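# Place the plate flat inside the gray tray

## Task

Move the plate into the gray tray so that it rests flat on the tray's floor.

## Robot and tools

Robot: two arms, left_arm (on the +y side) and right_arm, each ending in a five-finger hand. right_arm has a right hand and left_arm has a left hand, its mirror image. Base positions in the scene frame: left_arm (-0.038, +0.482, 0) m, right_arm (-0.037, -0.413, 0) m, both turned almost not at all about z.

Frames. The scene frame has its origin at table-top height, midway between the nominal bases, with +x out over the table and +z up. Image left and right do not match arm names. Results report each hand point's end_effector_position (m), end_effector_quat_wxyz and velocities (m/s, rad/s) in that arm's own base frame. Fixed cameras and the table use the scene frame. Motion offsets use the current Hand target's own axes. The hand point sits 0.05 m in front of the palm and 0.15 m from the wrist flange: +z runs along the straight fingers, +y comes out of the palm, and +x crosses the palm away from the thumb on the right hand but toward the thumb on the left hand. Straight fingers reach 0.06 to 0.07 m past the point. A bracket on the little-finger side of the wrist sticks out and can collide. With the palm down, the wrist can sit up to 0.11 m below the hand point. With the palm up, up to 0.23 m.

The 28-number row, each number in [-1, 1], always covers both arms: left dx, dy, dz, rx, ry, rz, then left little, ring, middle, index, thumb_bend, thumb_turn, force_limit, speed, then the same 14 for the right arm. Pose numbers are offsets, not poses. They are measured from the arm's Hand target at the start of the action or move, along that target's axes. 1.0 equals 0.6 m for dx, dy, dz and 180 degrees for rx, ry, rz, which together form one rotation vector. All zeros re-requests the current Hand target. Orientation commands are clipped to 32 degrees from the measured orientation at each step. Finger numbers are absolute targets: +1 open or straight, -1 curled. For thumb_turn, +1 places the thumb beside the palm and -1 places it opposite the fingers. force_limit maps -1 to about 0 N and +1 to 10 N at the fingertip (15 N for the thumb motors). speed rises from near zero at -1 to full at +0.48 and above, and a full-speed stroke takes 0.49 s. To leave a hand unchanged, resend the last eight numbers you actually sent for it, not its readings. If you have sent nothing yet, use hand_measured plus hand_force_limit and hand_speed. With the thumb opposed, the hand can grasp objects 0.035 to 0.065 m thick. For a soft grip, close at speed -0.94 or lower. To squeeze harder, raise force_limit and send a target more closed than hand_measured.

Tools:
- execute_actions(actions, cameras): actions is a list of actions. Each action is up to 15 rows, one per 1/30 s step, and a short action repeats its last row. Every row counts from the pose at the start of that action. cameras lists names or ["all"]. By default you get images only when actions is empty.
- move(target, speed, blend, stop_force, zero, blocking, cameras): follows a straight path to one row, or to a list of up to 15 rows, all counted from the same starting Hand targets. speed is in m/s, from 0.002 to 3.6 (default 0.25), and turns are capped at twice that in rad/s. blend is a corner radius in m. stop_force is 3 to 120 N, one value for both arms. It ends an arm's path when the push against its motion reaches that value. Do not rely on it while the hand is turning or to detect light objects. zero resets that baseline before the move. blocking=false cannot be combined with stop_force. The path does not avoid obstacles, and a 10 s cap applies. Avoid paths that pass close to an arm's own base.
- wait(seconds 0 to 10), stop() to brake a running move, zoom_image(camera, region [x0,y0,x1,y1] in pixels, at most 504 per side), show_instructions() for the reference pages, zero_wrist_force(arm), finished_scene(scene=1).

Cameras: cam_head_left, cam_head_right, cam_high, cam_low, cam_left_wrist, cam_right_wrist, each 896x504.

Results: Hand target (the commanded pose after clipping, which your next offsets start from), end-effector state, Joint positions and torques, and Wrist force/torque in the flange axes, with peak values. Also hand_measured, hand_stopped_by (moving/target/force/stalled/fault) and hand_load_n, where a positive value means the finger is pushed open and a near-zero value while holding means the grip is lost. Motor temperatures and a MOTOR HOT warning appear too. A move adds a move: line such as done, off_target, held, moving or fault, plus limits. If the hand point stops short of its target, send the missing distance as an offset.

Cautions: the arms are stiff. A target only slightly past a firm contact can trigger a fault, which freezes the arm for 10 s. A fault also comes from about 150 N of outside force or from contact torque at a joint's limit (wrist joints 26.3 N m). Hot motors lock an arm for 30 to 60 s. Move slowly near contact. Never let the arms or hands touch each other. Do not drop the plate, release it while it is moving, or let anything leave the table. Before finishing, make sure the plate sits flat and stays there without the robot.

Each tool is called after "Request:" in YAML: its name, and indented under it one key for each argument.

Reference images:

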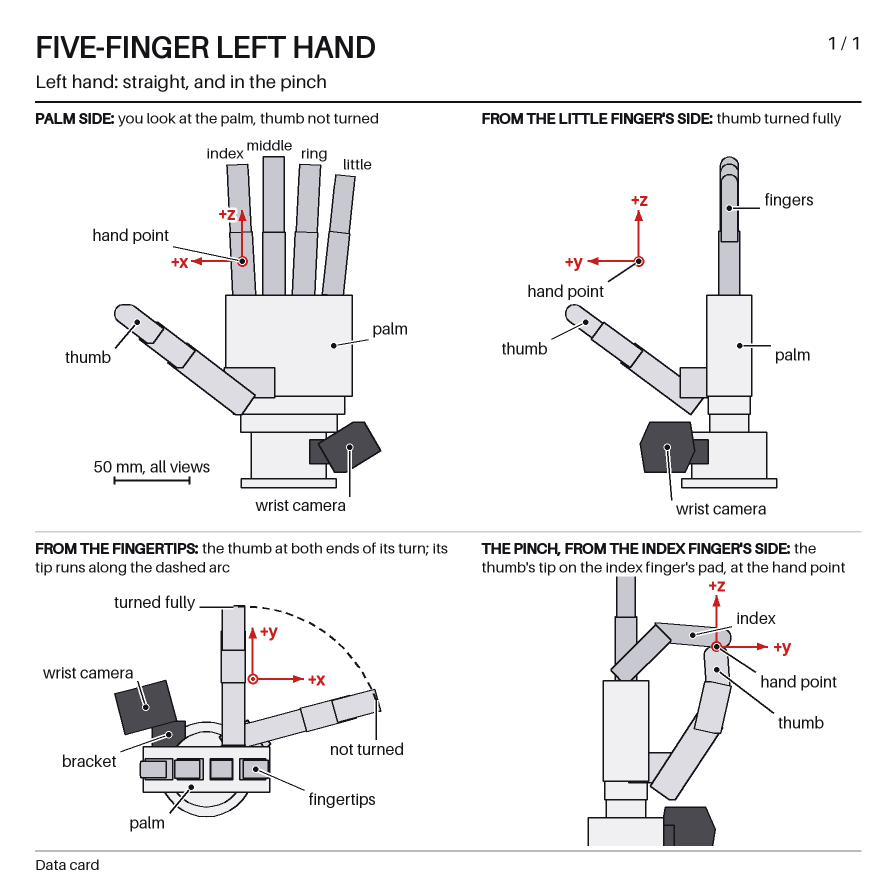

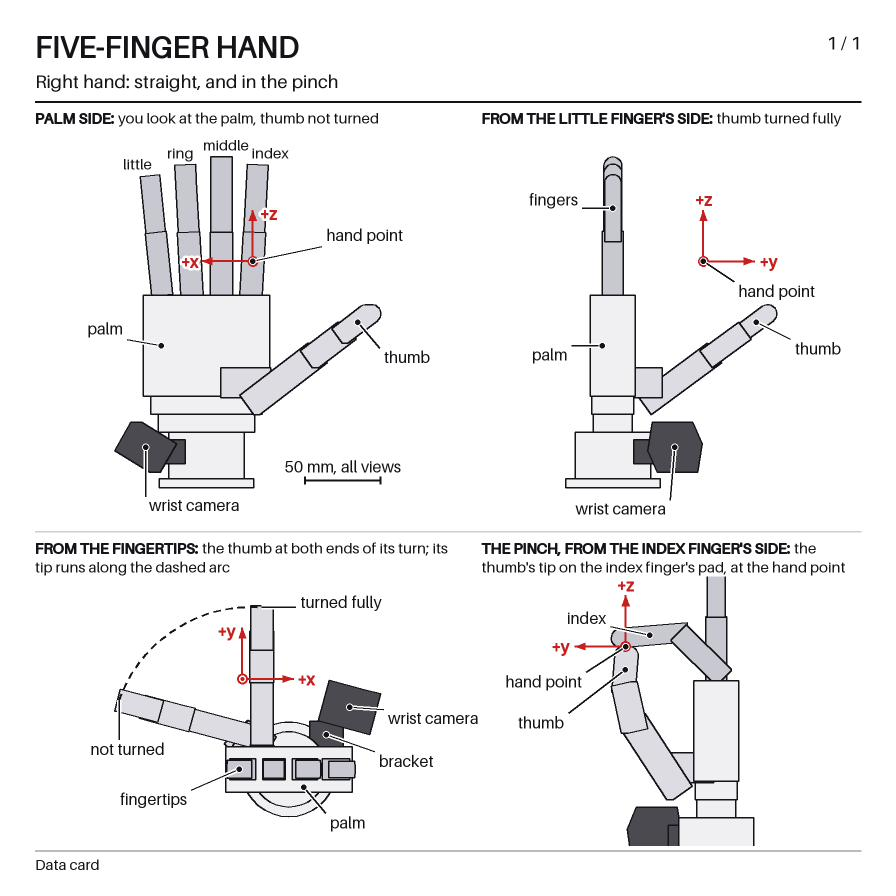

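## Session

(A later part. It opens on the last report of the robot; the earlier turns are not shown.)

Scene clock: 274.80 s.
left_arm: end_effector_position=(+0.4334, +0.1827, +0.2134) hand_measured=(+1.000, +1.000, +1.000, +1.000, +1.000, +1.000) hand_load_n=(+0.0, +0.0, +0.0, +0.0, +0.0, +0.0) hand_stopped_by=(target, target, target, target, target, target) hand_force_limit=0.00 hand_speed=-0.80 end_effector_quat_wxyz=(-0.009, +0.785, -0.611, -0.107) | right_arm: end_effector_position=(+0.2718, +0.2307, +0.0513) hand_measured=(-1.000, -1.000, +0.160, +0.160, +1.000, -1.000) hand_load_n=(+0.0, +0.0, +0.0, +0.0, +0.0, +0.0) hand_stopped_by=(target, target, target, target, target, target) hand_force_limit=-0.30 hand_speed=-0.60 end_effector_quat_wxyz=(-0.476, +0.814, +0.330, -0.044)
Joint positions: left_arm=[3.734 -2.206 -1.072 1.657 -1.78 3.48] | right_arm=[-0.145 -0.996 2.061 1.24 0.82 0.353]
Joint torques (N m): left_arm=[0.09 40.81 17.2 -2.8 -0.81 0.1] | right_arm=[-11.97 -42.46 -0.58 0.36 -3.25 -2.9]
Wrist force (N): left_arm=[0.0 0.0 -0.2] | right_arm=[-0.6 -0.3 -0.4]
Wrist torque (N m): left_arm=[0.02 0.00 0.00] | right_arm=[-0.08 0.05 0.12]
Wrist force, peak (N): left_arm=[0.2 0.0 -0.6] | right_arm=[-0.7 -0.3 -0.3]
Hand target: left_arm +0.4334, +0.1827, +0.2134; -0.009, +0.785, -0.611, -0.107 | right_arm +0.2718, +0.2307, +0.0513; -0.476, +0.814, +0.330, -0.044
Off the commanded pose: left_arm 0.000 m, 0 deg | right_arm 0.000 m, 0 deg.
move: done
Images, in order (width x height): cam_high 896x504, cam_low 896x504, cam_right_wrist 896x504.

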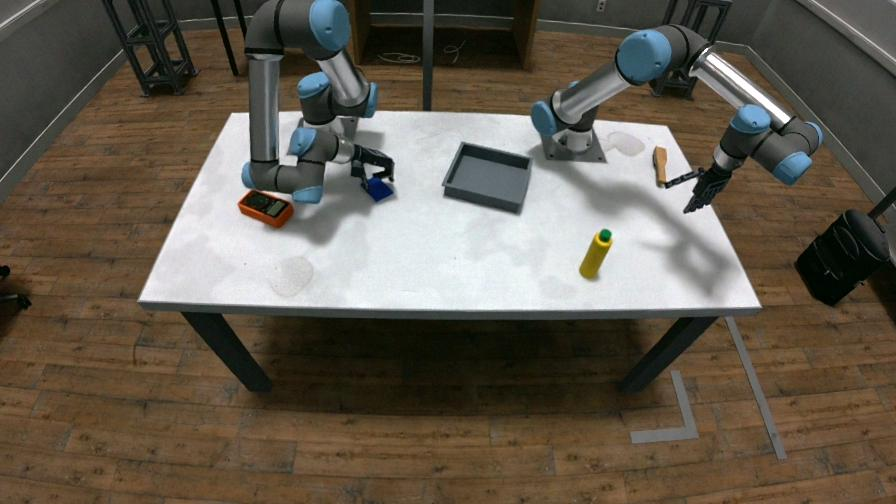

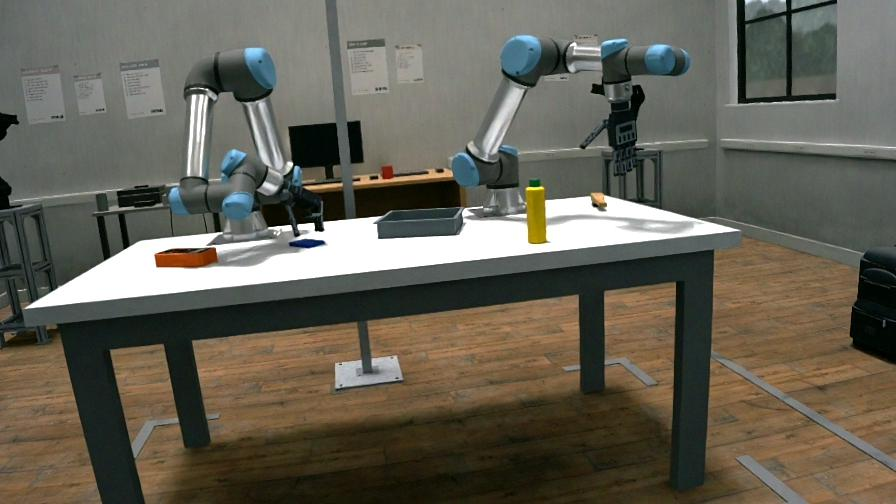

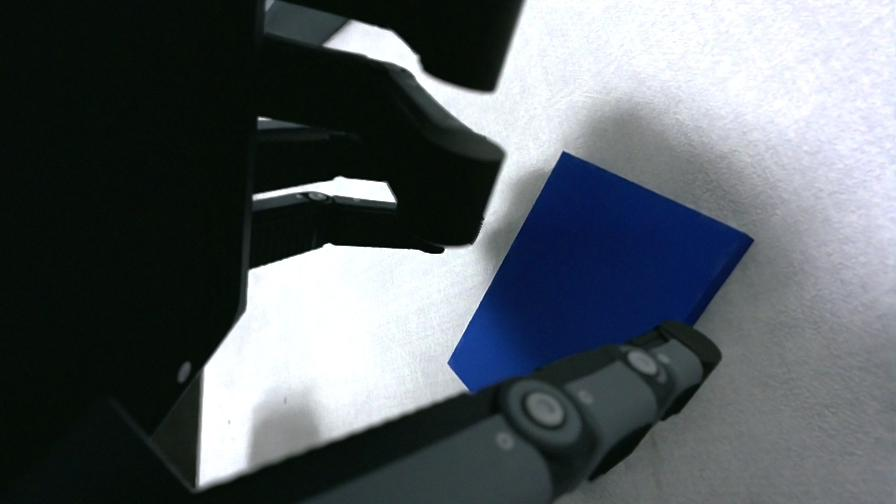

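Request:
move:
  target: [0,0,0,0,0,0,1,1,1,1,1,1,0,-0.8,-0.0187,0.039,0.0261,0,0,0,-1,-1,0.16,0.16,1,-1,-0.3,-0.6]
  cameras: ["cam_high","cam_low","cam_right_wrist"]
  speed: 0.02
  stop_force: 3

Request:
zoom_image:
  camera: "cam_high"
  region: [345, 145, 405, 205]

Request:
zoom_image:
  camera: "cam_low"
  region: [275, 190, 345, 260]

Scene clock: 300.83 s.
left_arm: end_effector_position=(+0.4334, +0.1827, +0.2134) hand_measured=(+1.000, +1.000, +1.000, +1.000, +1.000, +1.000) hand_load_n=(+0.0, +0.0, +0.0, +0.0, +0.0, +0.0) hand_stopped_by=(target, target, target, target, target, target) hand_force_limit=0.00 hand_speed=-0.80 end_effector_quat_wxyz=(-0.009, +0.785, -0.611, -0.107) | right_arm: end_effector_position=(+0.2687, +0.2282, +0.0212) hand_measured=(-1.000, -1.000, +0.160, +0.160, +1.000, -1.000) hand_load_n=(+0.0, +0.5, -0.5, +0.0, +0.0, +0.0) hand_stopped_by=(target, target, target, target, target, target) hand_force_limit=-0.30 hand_speed=-0.60 end_effector_quat_wxyz=(-0.476, +0.814, +0.330, -0.044)
Joint positions: left_arm=[3.734 -2.206 -1.072 1.657 -1.78 3.48] | right_arm=[-0.154 -0.929 2.073 1.166 0.826 0.344]
Joint torques (N m): left_arm=[0.68 39.76 17.49 -2.72 -0.69 0.06] | right_arm=[-12.44 -21.18 0.13 0.35 1.97 -2.74]
Wrist force (N): left_arm=[-0.1 0.1 -0.1] | right_arm=[-0.4 -0.2 -0.3]
Wrist torque (N m): left_arm=[0.02 0.02 0.00] | right_arm=[-0.06 0.02 0.15]
Wrist force, peak (N): left_arm=[-0.1 -0.1 -0.5] | right_arm=[-0.6 0.0 -0.7]
Hand target: left_arm +0.4334, +0.1827, +0.2134; -0.009, +0.785, -0.611, -0.107 | right_arm +0.2687, +0.2282, +0.0212; -0.476, +0.814, +0.330, -0.044
Off the commanded pose: left_arm 0.000 m, 0 deg | right_arm 0.000 m, 0 deg.
move: done
Images, in order (width x height): cam_high 896x504, cam_low 896x504, cam_right_wrist 896x504.

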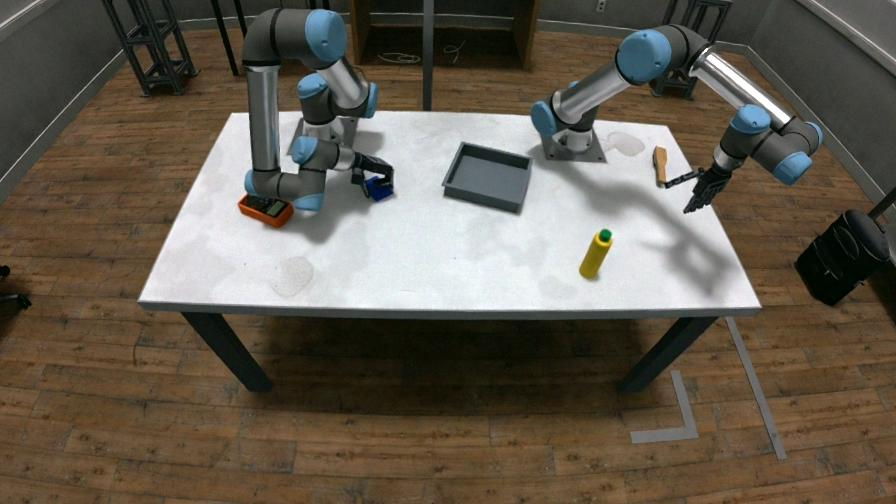

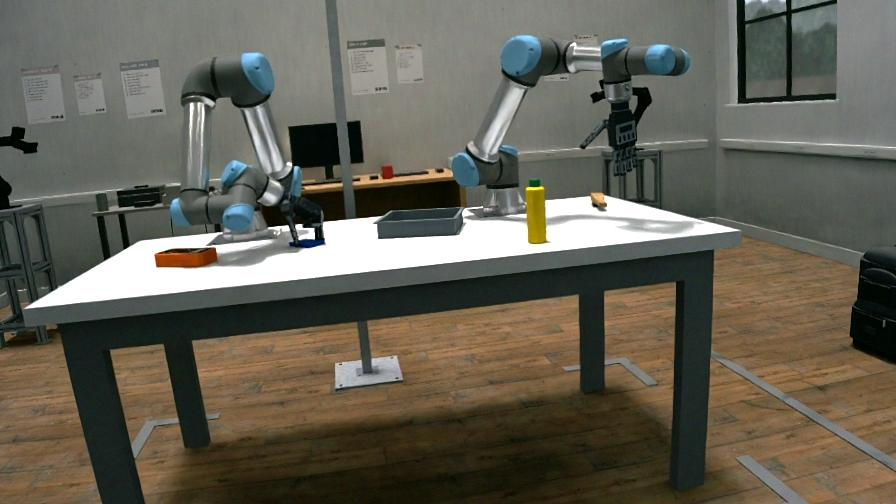

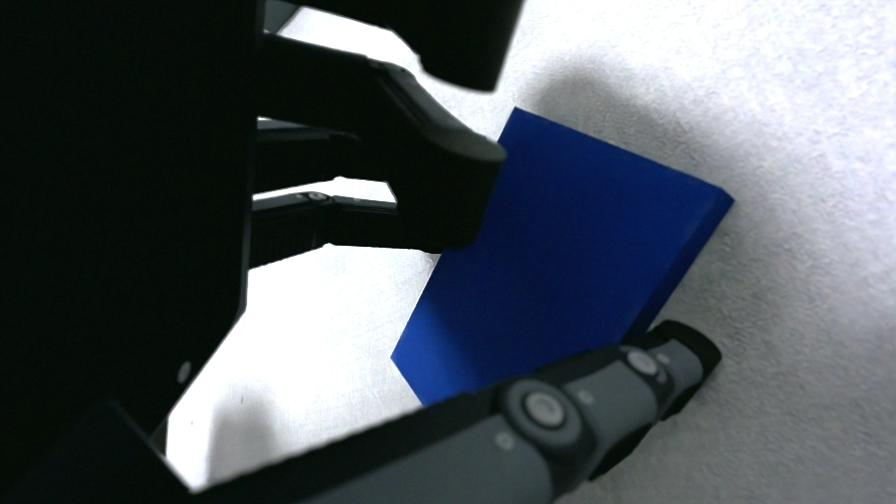

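Scaled by 8.400 from the camera's 896x504 image, which has a finer 1280x720 frame.

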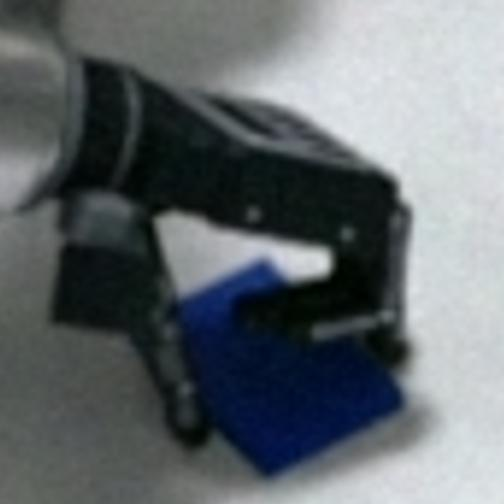

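Scaled by 7.200 from the camera's 896x504 image, which has a finer 1280x720 frame.

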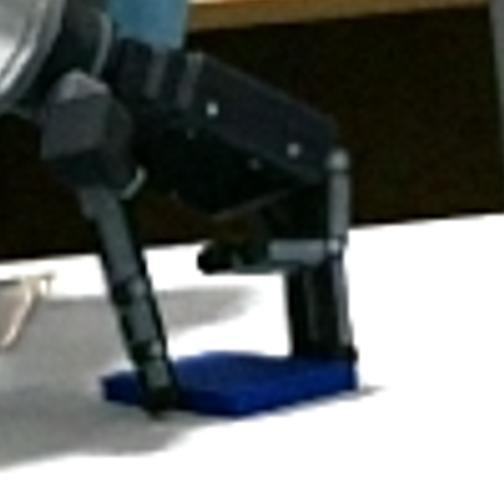

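Request:
move:
  target: [0,0,0,0,0,0,1,1,1,1,1,1,0,-0.8,-0.0005,0.0016,0.0011,0,0,0,-1,-1,0.16,0.16,1,-1,-0.3,-0.6]
  cameras: []
  speed: 0.005
  stop_force: 3

Request:
move:
  target: [0,0,0,0,0,0,1,1,1,1,1,1,0,-0.8,0,0,0,0,0,0,-1,-1,-0.3,-0.3,1,-1,-0.3,-0.92]
  cameras: ["cam_high","cam_low","cam_right_wrist"]

Request:
zoom_image:
  camera: "cam_high"
  region: [345, 145, 405, 205]

Request:
zoom_image:
  camera: "cam_low"
  region: [275, 190, 345, 260]

Scene clock: 310.70 s.
left_arm: end_effector_position=(+0.4334, +0.1827, +0.2134) hand_measured=(+1.000, +1.000, +1.000, +1.000, +1.000, +1.000) hand_load_n=(+0.0, +0.0, +0.0, +0.0, +0.0, +0.0) hand_stopped_by=(target, target, target, target, target, target) hand_force_limit=0.00 hand_speed=-0.80 end_effector_quat_wxyz=(-0.009, +0.785, -0.611, -0.107) | right_arm: end_effector_position=(+0.2687, +0.2282, +0.0200) hand_measured=(-1.000, -1.000, +0.160, +0.160, +1.000, -1.000) hand_load_n=(+0.0, +0.0, +0.0, +0.0, +0.0, +0.0) hand_stopped_by=(target, target, target, target, target, target) hand_force_limit=-0.30 hand_speed=-0.60 end_effector_quat_wxyz=(-0.476, +0.814, +0.330, -0.044)
Joint positions: left_arm=[3.734 -2.206 -1.072 1.657 -1.78 3.48] | right_arm=[-0.154 -0.926 2.073 1.163 0.826 0.344]
Joint torques (N m): left_arm=[0.56 40.92 17.81 -2.74 -0.76 0.06] | right_arm=[-10.45 -20.86 -12.22 0.11 1.74 -2.35]
Wrist force (N): left_arm=[0.1 0.0 -0.2] | right_arm=[-0.1 -1.2 -1.1]
Wrist torque (N m): left_arm=[0.02 -0.02 0.01] | right_arm=[-0.13 0.01 0.14]
Wrist force, peak (N): left_arm=[0.0 0.3 -0.4] | right_arm=[-0.5 -1.1 -1.2]
Hand target: left_arm +0.4334, +0.1827, +0.2134; -0.009, +0.785, -0.611, -0.107 | right_arm +0.2687, +0.2282, +0.0200; -0.476, +0.814, +0.330, -0.044
Off the commanded pose: left_arm 0.000 m, 0 deg | right_arm 0.000 m, 0 deg.
move: done
No camera images: "cameras" was empty.

Scene clock: 311.53 s.
left_arm: end_effector_position=(+0.4334, +0.1827, +0.2134) hand_measured=(+1.000, +1.000, +1.000, +1.000, +1.000, +1.000) hand_load_n=(+0.0, +0.0, +0.0, +0.0, +0.0, +0.0) hand_stopped_by=(target, target, target, target, target, target) hand_force_limit=0.00 hand_speed=-0.80 end_effector_quat_wxyz=(-0.009, +0.785, -0.611, -0.107) | right_arm: end_effector_position=(+0.2687, +0.2282, +0.0200) hand_measured=(-1.000, -1.000, +0.058, +0.034, +1.000, -1.000) hand_load_n=(+0.0, +0.0, +3.0, +5.0, +1.0, -0.5) hand_stopped_by=(target, target, force, force, target, target) hand_force_limit=-0.30 hand_speed=-0.92 end_effector_quat_wxyz=(-0.476, +0.814, +0.330, -0.044)
Joint positions: left_arm=[3.734 -2.206 -1.072 1.657 -1.78 3.48] | right_arm=[-0.154 -0.926 2.073 1.163 0.826 0.344]
Joint torques (N m): left_arm=[0.31 41.76 16.94 -2.56 -0.75 0.1] | right_arm=[-9.84 -21.43 -12.39 0.29 1.61 -2.11]
Wrist force (N): left_arm=[0.1 0.0 -0.2] | right_arm=[-0.5 -0.9 -0.5]
Wrist torque (N m): left_arm=[0.02 -0.01 0.00] | right_arm=[-0.11 0.04 0.13]
Wrist force, peak (N): left_arm=[-0.1 -0.1 -0.4] | right_arm=[-0.4 -1.1 -1.3]
Hand target: left_arm +0.4334, +0.1827, +0.2134; -0.009, +0.785, -0.611, -0.107 | right_arm +0.2687, +0.2282, +0.0200; -0.476, +0.814, +0.330, -0.044
Off the commanded pose: left_arm 0.000 m, 0 deg | right_arm 0.000 m, 0 deg.
move: done
Images, in order (width x height): cam_high 896x504, cam_low 896x504, cam_right_wrist 896x504.

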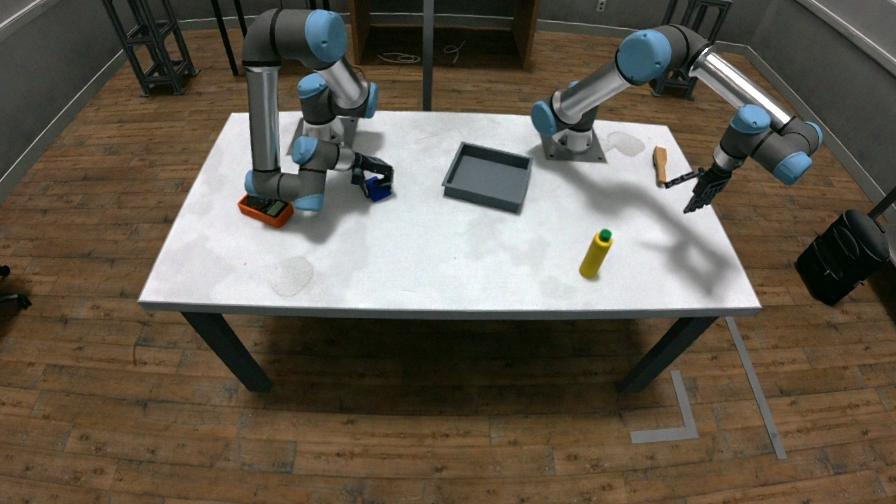

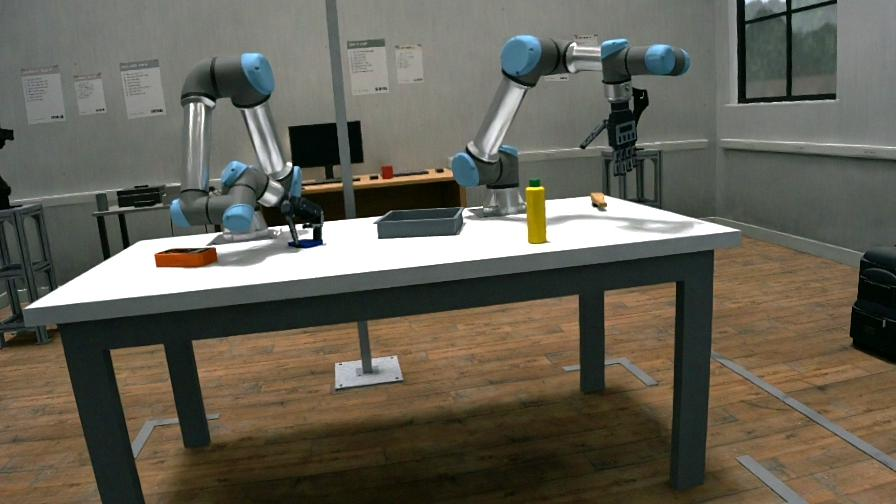

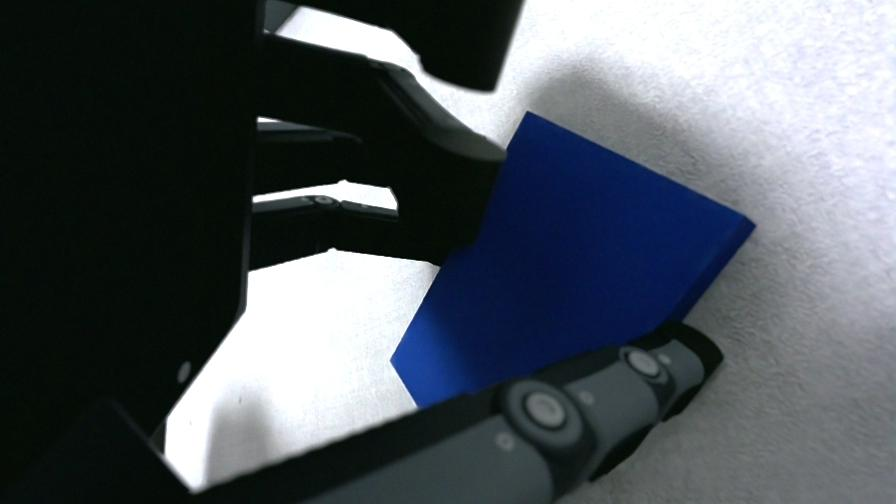

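Scaled by 8.400 from the camera's 896x504 image, which has a finer 1280x720 frame.

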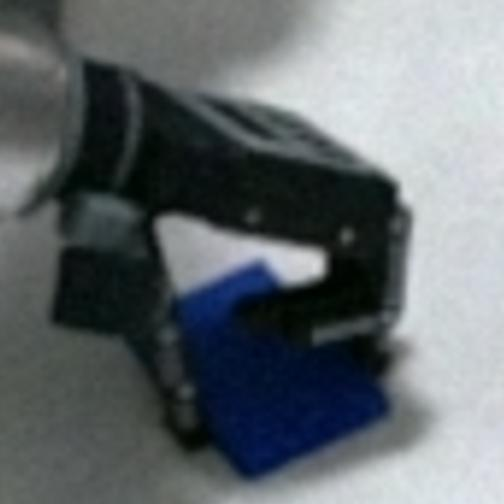

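Scaled by 7.200 from the camera's 896x504 image, which has a finer 1280x720 frame.

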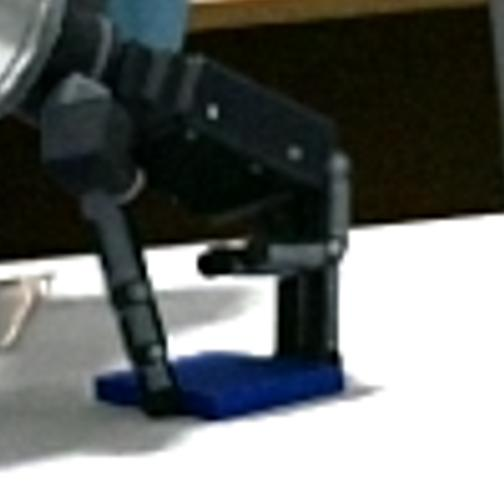

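Request:
move:
  target: [0,0,0,0,0,0,1,1,1,1,1,1,0,-0.8,0,0,0,0,0,0,-1,-1,-0.35,-0.35,1,-1,0.1,-0.95]
  cameras: []

Request:
move:
  target: [0,0,0,0,0,0,1,1,1,1,1,1,0,-0.8,0.0061,-0.0201,-0.0136,0,0,0,-1,-1,-0.35,-0.35,1,-1,0.1,-0.95]
  cameras: ["cam_high","cam_low","cam_right_wrist"]
  speed: 0.03

Request:
zoom_image:
  camera: "cam_high"
  region: [345, 145, 405, 205]

Request:
zoom_image:
  camera: "cam_low"
  region: [275, 190, 345, 260]

Scene clock: 316.00 s.
left_arm: end_effector_position=(+0.4334, +0.1827, +0.2134) hand_measured=(+1.000, +1.000, +1.000, +1.000, +1.000, +1.000) hand_load_n=(+0.0, +0.0, +0.0, +0.0, +0.0, +0.0) hand_stopped_by=(target, target, target, target, target, target) hand_force_limit=0.00 hand_speed=-0.80 end_effector_quat_wxyz=(-0.009, +0.785, -0.611, -0.107) | right_arm: end_effector_position=(+0.2687, +0.2282, +0.0200) hand_measured=(-1.000, -1.000, +0.050, +0.032, +1.000, -1.000) hand_load_n=(+0.5, +0.0, +7.0, +5.5, +2.0, -0.5) hand_stopped_by=(target, target, force, force, target, target) hand_force_limit=0.10 hand_speed=-0.95 end_effector_quat_wxyz=(-0.476, +0.814, +0.330, -0.044)
Joint positions: left_arm=[3.734 -2.206 -1.072 1.657 -1.78 3.48] | right_arm=[-0.154 -0.926 2.073 1.163 0.826 0.344]
Joint torques (N m): left_arm=[0.84 41.39 17.74 -2.57 -0.72 0.19] | right_arm=[-5.22 -22.02 -12.89 0.91 0.51 -0.49]
Wrist force (N): left_arm=[0.0 0.1 0.0] | right_arm=[-0.3 -0.9 -0.5]
Wrist torque (N m): left_arm=[0.02 0.01 0.00] | right_arm=[-0.10 0.06 0.10]
Wrist force, peak (N): left_arm=[-0.1 -0.1 -0.5] | right_arm=[-0.6 -1.1 -0.8]
Hand target: left_arm +0.4334, +0.1827, +0.2134; -0.009, +0.785, -0.611, -0.107 | right_arm +0.2687, +0.2282, +0.0200; -0.476, +0.814, +0.330, -0.044
Off the commanded pose: left_arm 0.000 m, 0 deg | right_arm 0.000 m, 0 deg.
move: done
No camera images: "cameras" was empty.

Scene clock: 316.93 s.
left_arm: end_effector_position=(+0.4334, +0.1827, +0.2134) hand_measured=(+1.000, +1.000, +1.000, +1.000, +1.000, +1.000) hand_load_n=(+0.0, +0.0, -0.5, +0.0, +0.0, +0.0) hand_stopped_by=(target, target, target, target, target, target) hand_force_limit=0.00 hand_speed=-0.80 end_effector_quat_wxyz=(-0.009, +0.785, -0.611, -0.107) | right_arm: end_effector_position=(+0.2687, +0.2282, +0.0349) hand_measured=(-1.000, -1.000, +0.050, +0.032, +1.000, -1.000) hand_load_n=(+0.0, +0.0, +6.5, +5.5, +2.0, +0.0) hand_stopped_by=(target, target, force, force, target, target) hand_force_limit=0.10 hand_speed=-0.95 end_effector_quat_wxyz=(-0.476, +0.814, +0.330, -0.044)
Joint positions: left_arm=[3.734 -2.206 -1.072 1.657 -1.78 3.48] | right_arm=[-0.154 -0.962 2.074 1.198 0.826 0.344]
Joint torques (N m): left_arm=[-0.44 40.93 17.46 -2.89 -0.76 0.23] | right_arm=[-0.75 -43.93 -0.02 4.5 -0.92 1.2]
Wrist force (N): left_arm=[-0.1 0.2 -0.5] | right_arm=[-0.6 0.2 0.0]
Wrist torque (N m): left_arm=[0.06 0.00 -0.01] | right_arm=[-0.06 0.03 0.14]
Wrist force, peak (N): left_arm=[0.0 0.6 -0.2] | right_arm=[-0.4 -0.8 -0.6]
Hand target: left_arm +0.4334, +0.1827, +0.2134; -0.009, +0.785, -0.611, -0.107 | right_arm +0.2687, +0.2282, +0.0350; -0.476, +0.814, +0.330, -0.044
Off the commanded pose: left_arm 0.000 m, 0 deg | right_arm 0.000 m, 0 deg.
move: done
Images, in order (width x height): cam_high 896x504, cam_low 896x504, cam_right_wrist 896x504.

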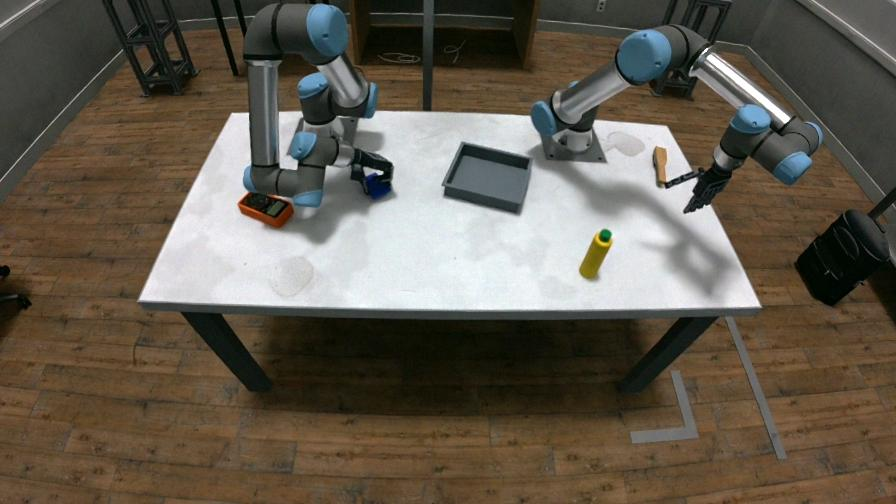

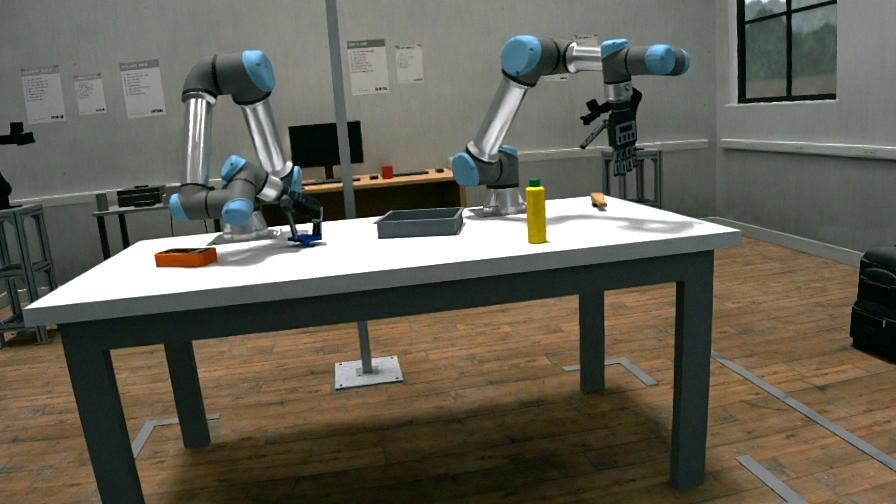

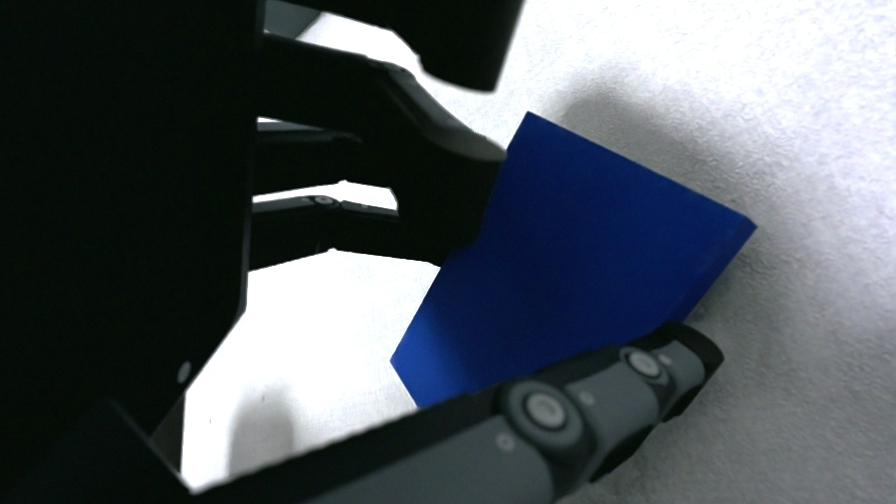

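Scaled by 8.400 from the camera's 896x504 image, which has a finer 1280x720 frame.

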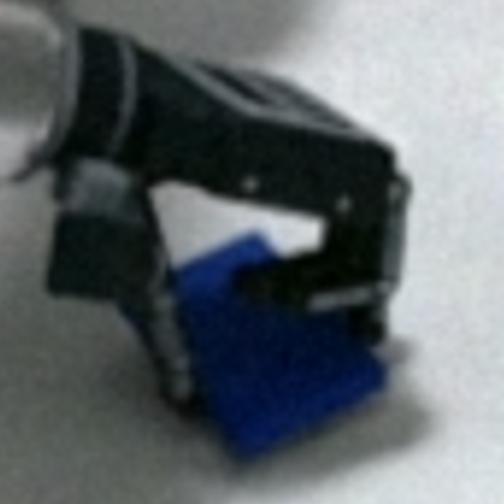

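Scaled by 7.200 from the camera's 896x504 image, which has a finer 1280x720 frame.

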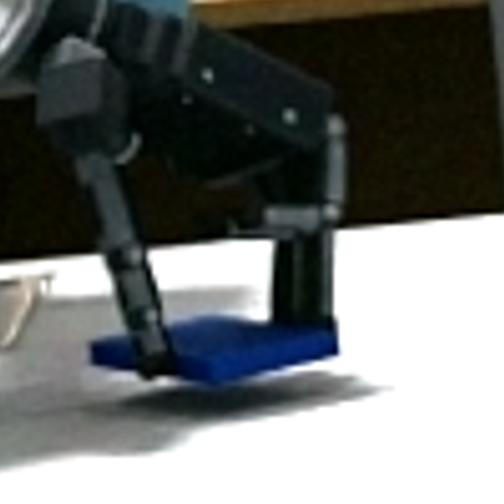

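Request:
move:
  target:
    - [0,0,0,0,0,0,1,1,1,1,1,1,0,-0.8,0.0465,-0.1541,-0.1041,0,0,0,-1,-1,-0.35,-0.35,1,-1,0.1,-0.95]
    - [0,0,0,0,0,0,1,1,1,1,1,1,0,-0.8,0.3675,-0.3563,0.3285,0,0,0,-1,-1,-0.35,-0.35,1,-1,0.1,-0.95]
  cameras: ["cam_high","cam_low","cam_right_wrist","cam_head_left"]
  speed: 0.12
  blend: [0.03,0]

Request:
zoom_image:
  camera: "cam_high"
  region: [420, 90, 560, 220]

Request:
zoom_image:
  camera: "cam_low"
  region: [350, 150, 490, 260]

Scene clock: 336.50 s.
left_arm: end_effector_position=(+0.4334, +0.1827, +0.2134) hand_measured=(+1.000, +1.000, +1.000, +1.000, +1.000, +1.000) hand_load_n=(+0.0, +0.5, +0.0, +0.0, +0.0, +0.0) hand_stopped_by=(target, target, target, target, target, target) hand_force_limit=0.00 hand_speed=-0.80 end_effector_quat_wxyz=(-0.009, +0.785, -0.611, -0.107) | right_arm: end_effector_position=(+0.2580, +0.5731, +0.1536) hand_measured=(-1.000, -1.000, +0.050, +0.032, +1.000, -1.000) hand_load_n=(+0.0, +0.0, +6.5, +5.5, +2.5, +0.0) hand_stopped_by=(target, target, force, force, target, target) hand_force_limit=0.10 hand_speed=-0.95 end_effector_quat_wxyz=(-0.476, +0.814, +0.330, -0.044)
Joint positions: left_arm=[3.734 -2.206 -1.072 1.657 -1.78 3.48] | right_arm=[0.637 -0.914 1.252 0.991 0.593 1.565]
Joint torques (N m): left_arm=[1.28 40.7 18.23 -2.76 -0.84 0] | right_arm=[10.77 -34.11 -23.56 -0.01 1.37 3.01]
Wrist force (N): left_arm=[0.4 0.1 -0.1] | right_arm=[-1.0 0.2 -0.3]
Wrist torque (N m): left_arm=[0.02 -0.05 0.02] | right_arm=[-0.08 0.10 0.01]
Wrist force, peak (N): left_arm=[-0.1 0.4 -0.5] | right_arm=[-0.7 1.1 0.5]
Hand target: left_arm +0.4334, +0.1827, +0.2134; -0.009, +0.785, -0.611, -0.107 | right_arm +0.2580, +0.5732, +0.1536; -0.476, +0.814, +0.330, -0.044
Off the commanded pose: left_arm 0.000 m, 0 deg | right_arm 0.000 m, 0 deg.
move: done
Images, in order (width x height): cam_head_left 896x504, cam_high 896x504, cam_low 896x504, cam_right_wrist 896x504.

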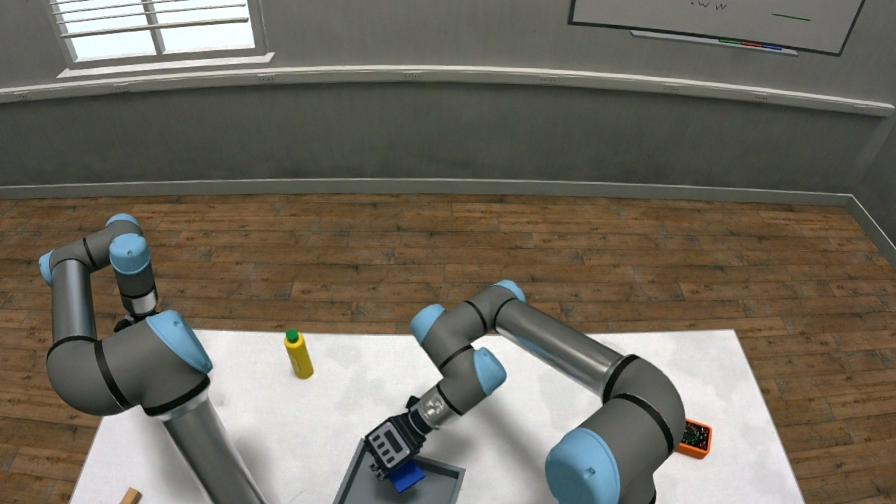

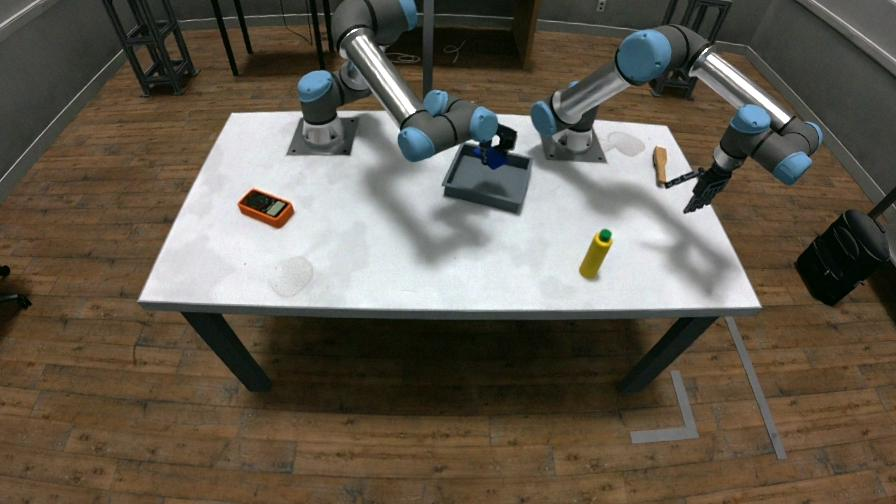

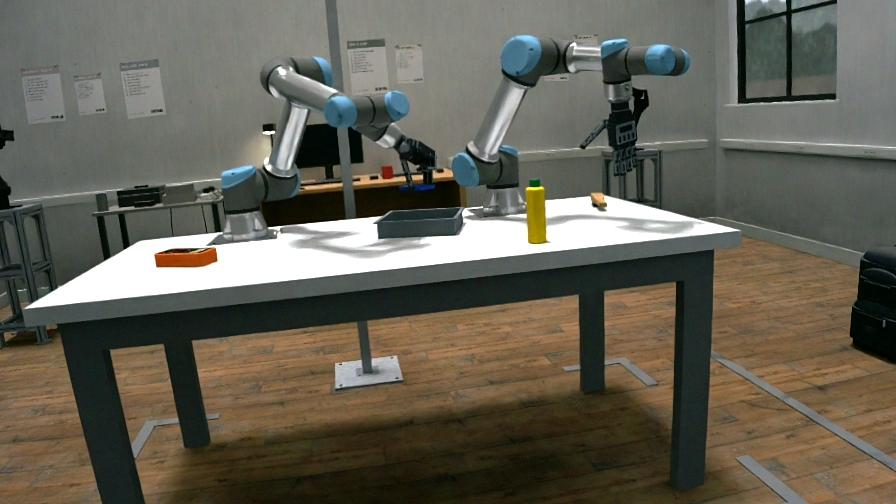

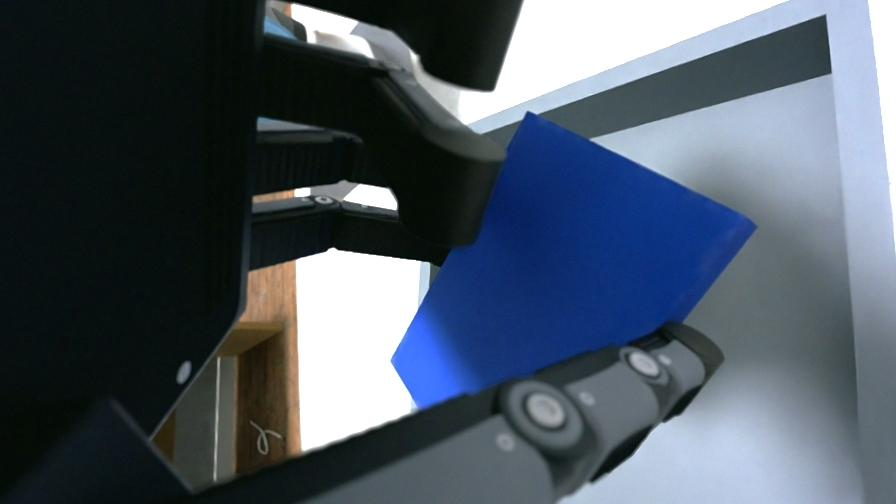

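Scaled by 3.600 from the camera's 896x504 image, which has a finer 1280x720 frame.

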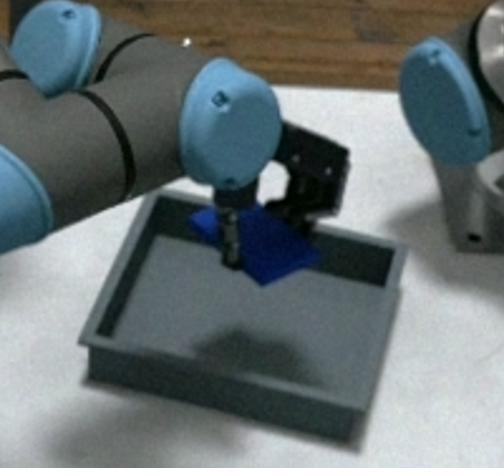

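Scaled by 3.600 from the camera's 896x504 image, which has a finer 1280x720 frame.

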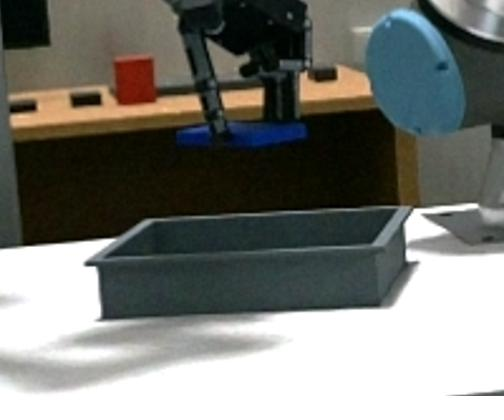

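Request:
move:
  target: [0,0,0,0,0,0,1,1,1,1,1,1,0,-0.8,-0.048,0.0637,0.0792,0,0,0,-1,-1,-0.35,-0.35,1,-1,0.1,-0.95]
  cameras: ["cam_high","cam_low","cam_right_wrist","cam_head_left"]
  speed: 0.06

Request:
zoom_image:
  camera: "cam_high"
  region: [420, 90, 560, 220]

Request:
zoom_image:
  camera: "cam_low"
  region: [350, 150, 490, 260]

Request:
zoom_image:
  camera: "cam_head_left"
  region: [310, 400, 490, 504]

Scene clock: 348.33 s.
left_arm: end_effector_position=(+0.4334, +0.1827, +0.2134) hand_measured=(+1.000, +1.000, +1.000, +1.000, +1.000, +1.000) hand_load_n=(+0.0, +0.0, +0.0, +0.0, +0.0, +0.0) hand_stopped_by=(target, target, target, target, target, target) hand_force_limit=0.00 hand_speed=-0.80 end_effector_quat_wxyz=(-0.009, +0.785, -0.611, -0.107) | right_arm: end_effector_position=(+0.2363, +0.5794, +0.0902) hand_measured=(-1.000, -1.000, +0.050, +0.032, +1.000, -1.000) hand_load_n=(+0.0, +0.0, +6.5, +5.5, +2.0, +0.0) hand_stopped_by=(target, target, force, force, target, target) hand_force_limit=0.10 hand_speed=-0.95 end_effector_quat_wxyz=(-0.476, +0.814, +0.330, -0.044)
Joint positions: left_arm=[3.734 -2.206 -1.072 1.657 -1.78 3.48] | right_arm=[0.672 -0.88 1.356 0.804 0.602 1.625]
Joint torques (N m): left_arm=[1.1 41.26 18.39 -2.69 -1.03 -0.14] | right_arm=[10.51 -33.1 -9.28 -0.11 1.54 2.87]
Wrist force (N): left_arm=[0.0 0.1 0.0] | right_arm=[-1.2 0.1 -0.2]
Wrist torque (N m): left_arm=[0.02 0.00 0.00] | right_arm=[-0.07 0.13 0.01]
Wrist force, peak (N): left_arm=[0.1 0.2 -0.6] | right_arm=[-1.4 0.5 0.1]
Hand target: left_arm +0.4334, +0.1827, +0.2134; -0.009, +0.785, -0.611, -0.107 | right_arm +0.2362, +0.5794, +0.0901; -0.476, +0.814, +0.330, -0.044
Off the commanded pose: left_arm 0.000 m, 0 deg | right_arm 0.000 m, 0 deg.
move: done
Images, in order (width x height): cam_head_left 896x504, cam_high 896x504, cam_low 896x504, cam_right_wrist 896x504.

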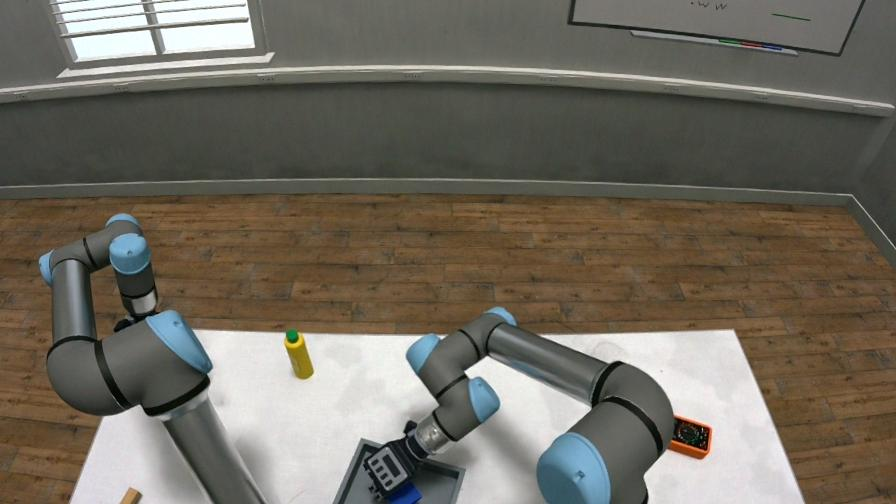

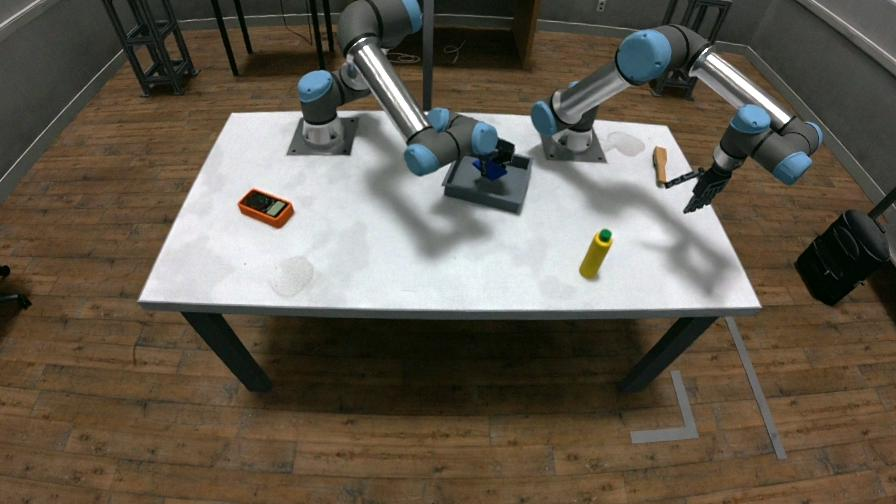

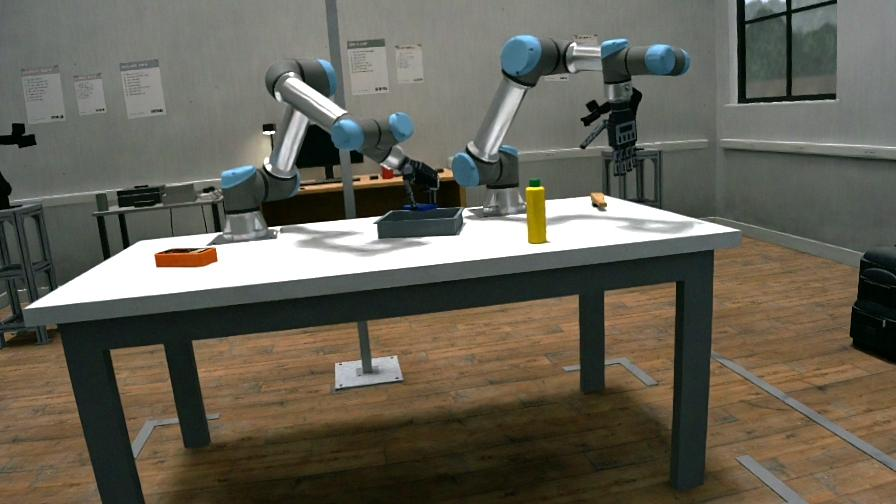

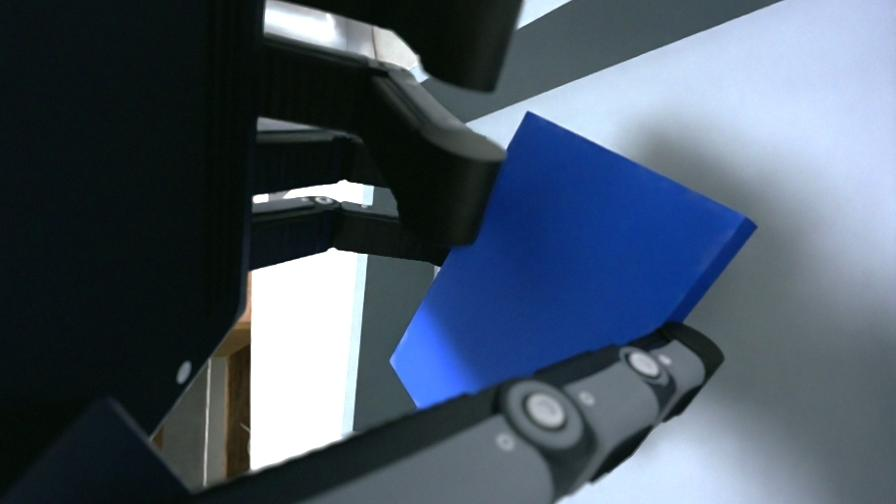

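Scaled by 3.600 from the camera's 896x504 image, which has a finer 1280x720 frame.

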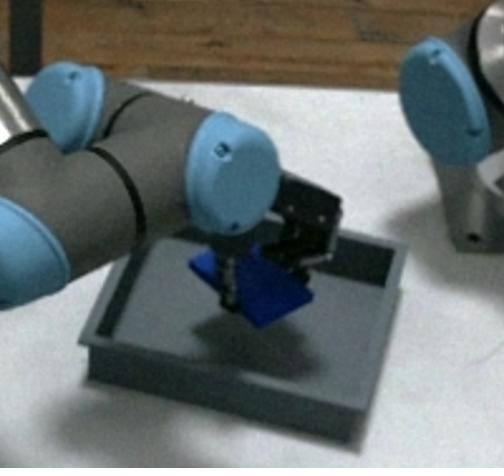

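Scaled by 3.600 from the camera's 896x504 image, which has a finer 1280x720 frame.

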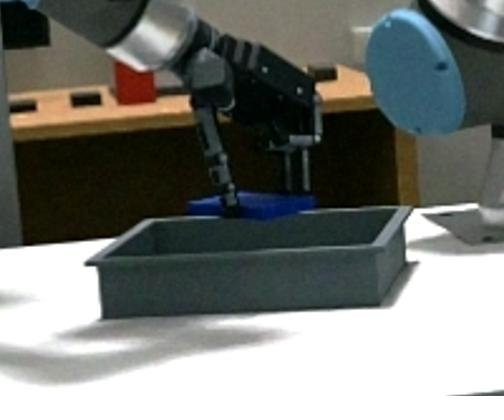

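Scaled by 2.800 from the camera's 896x504 image, which has a finer 1280x720 frame.

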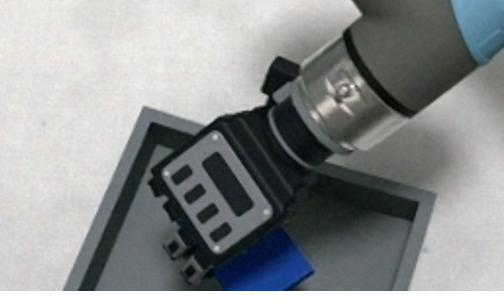

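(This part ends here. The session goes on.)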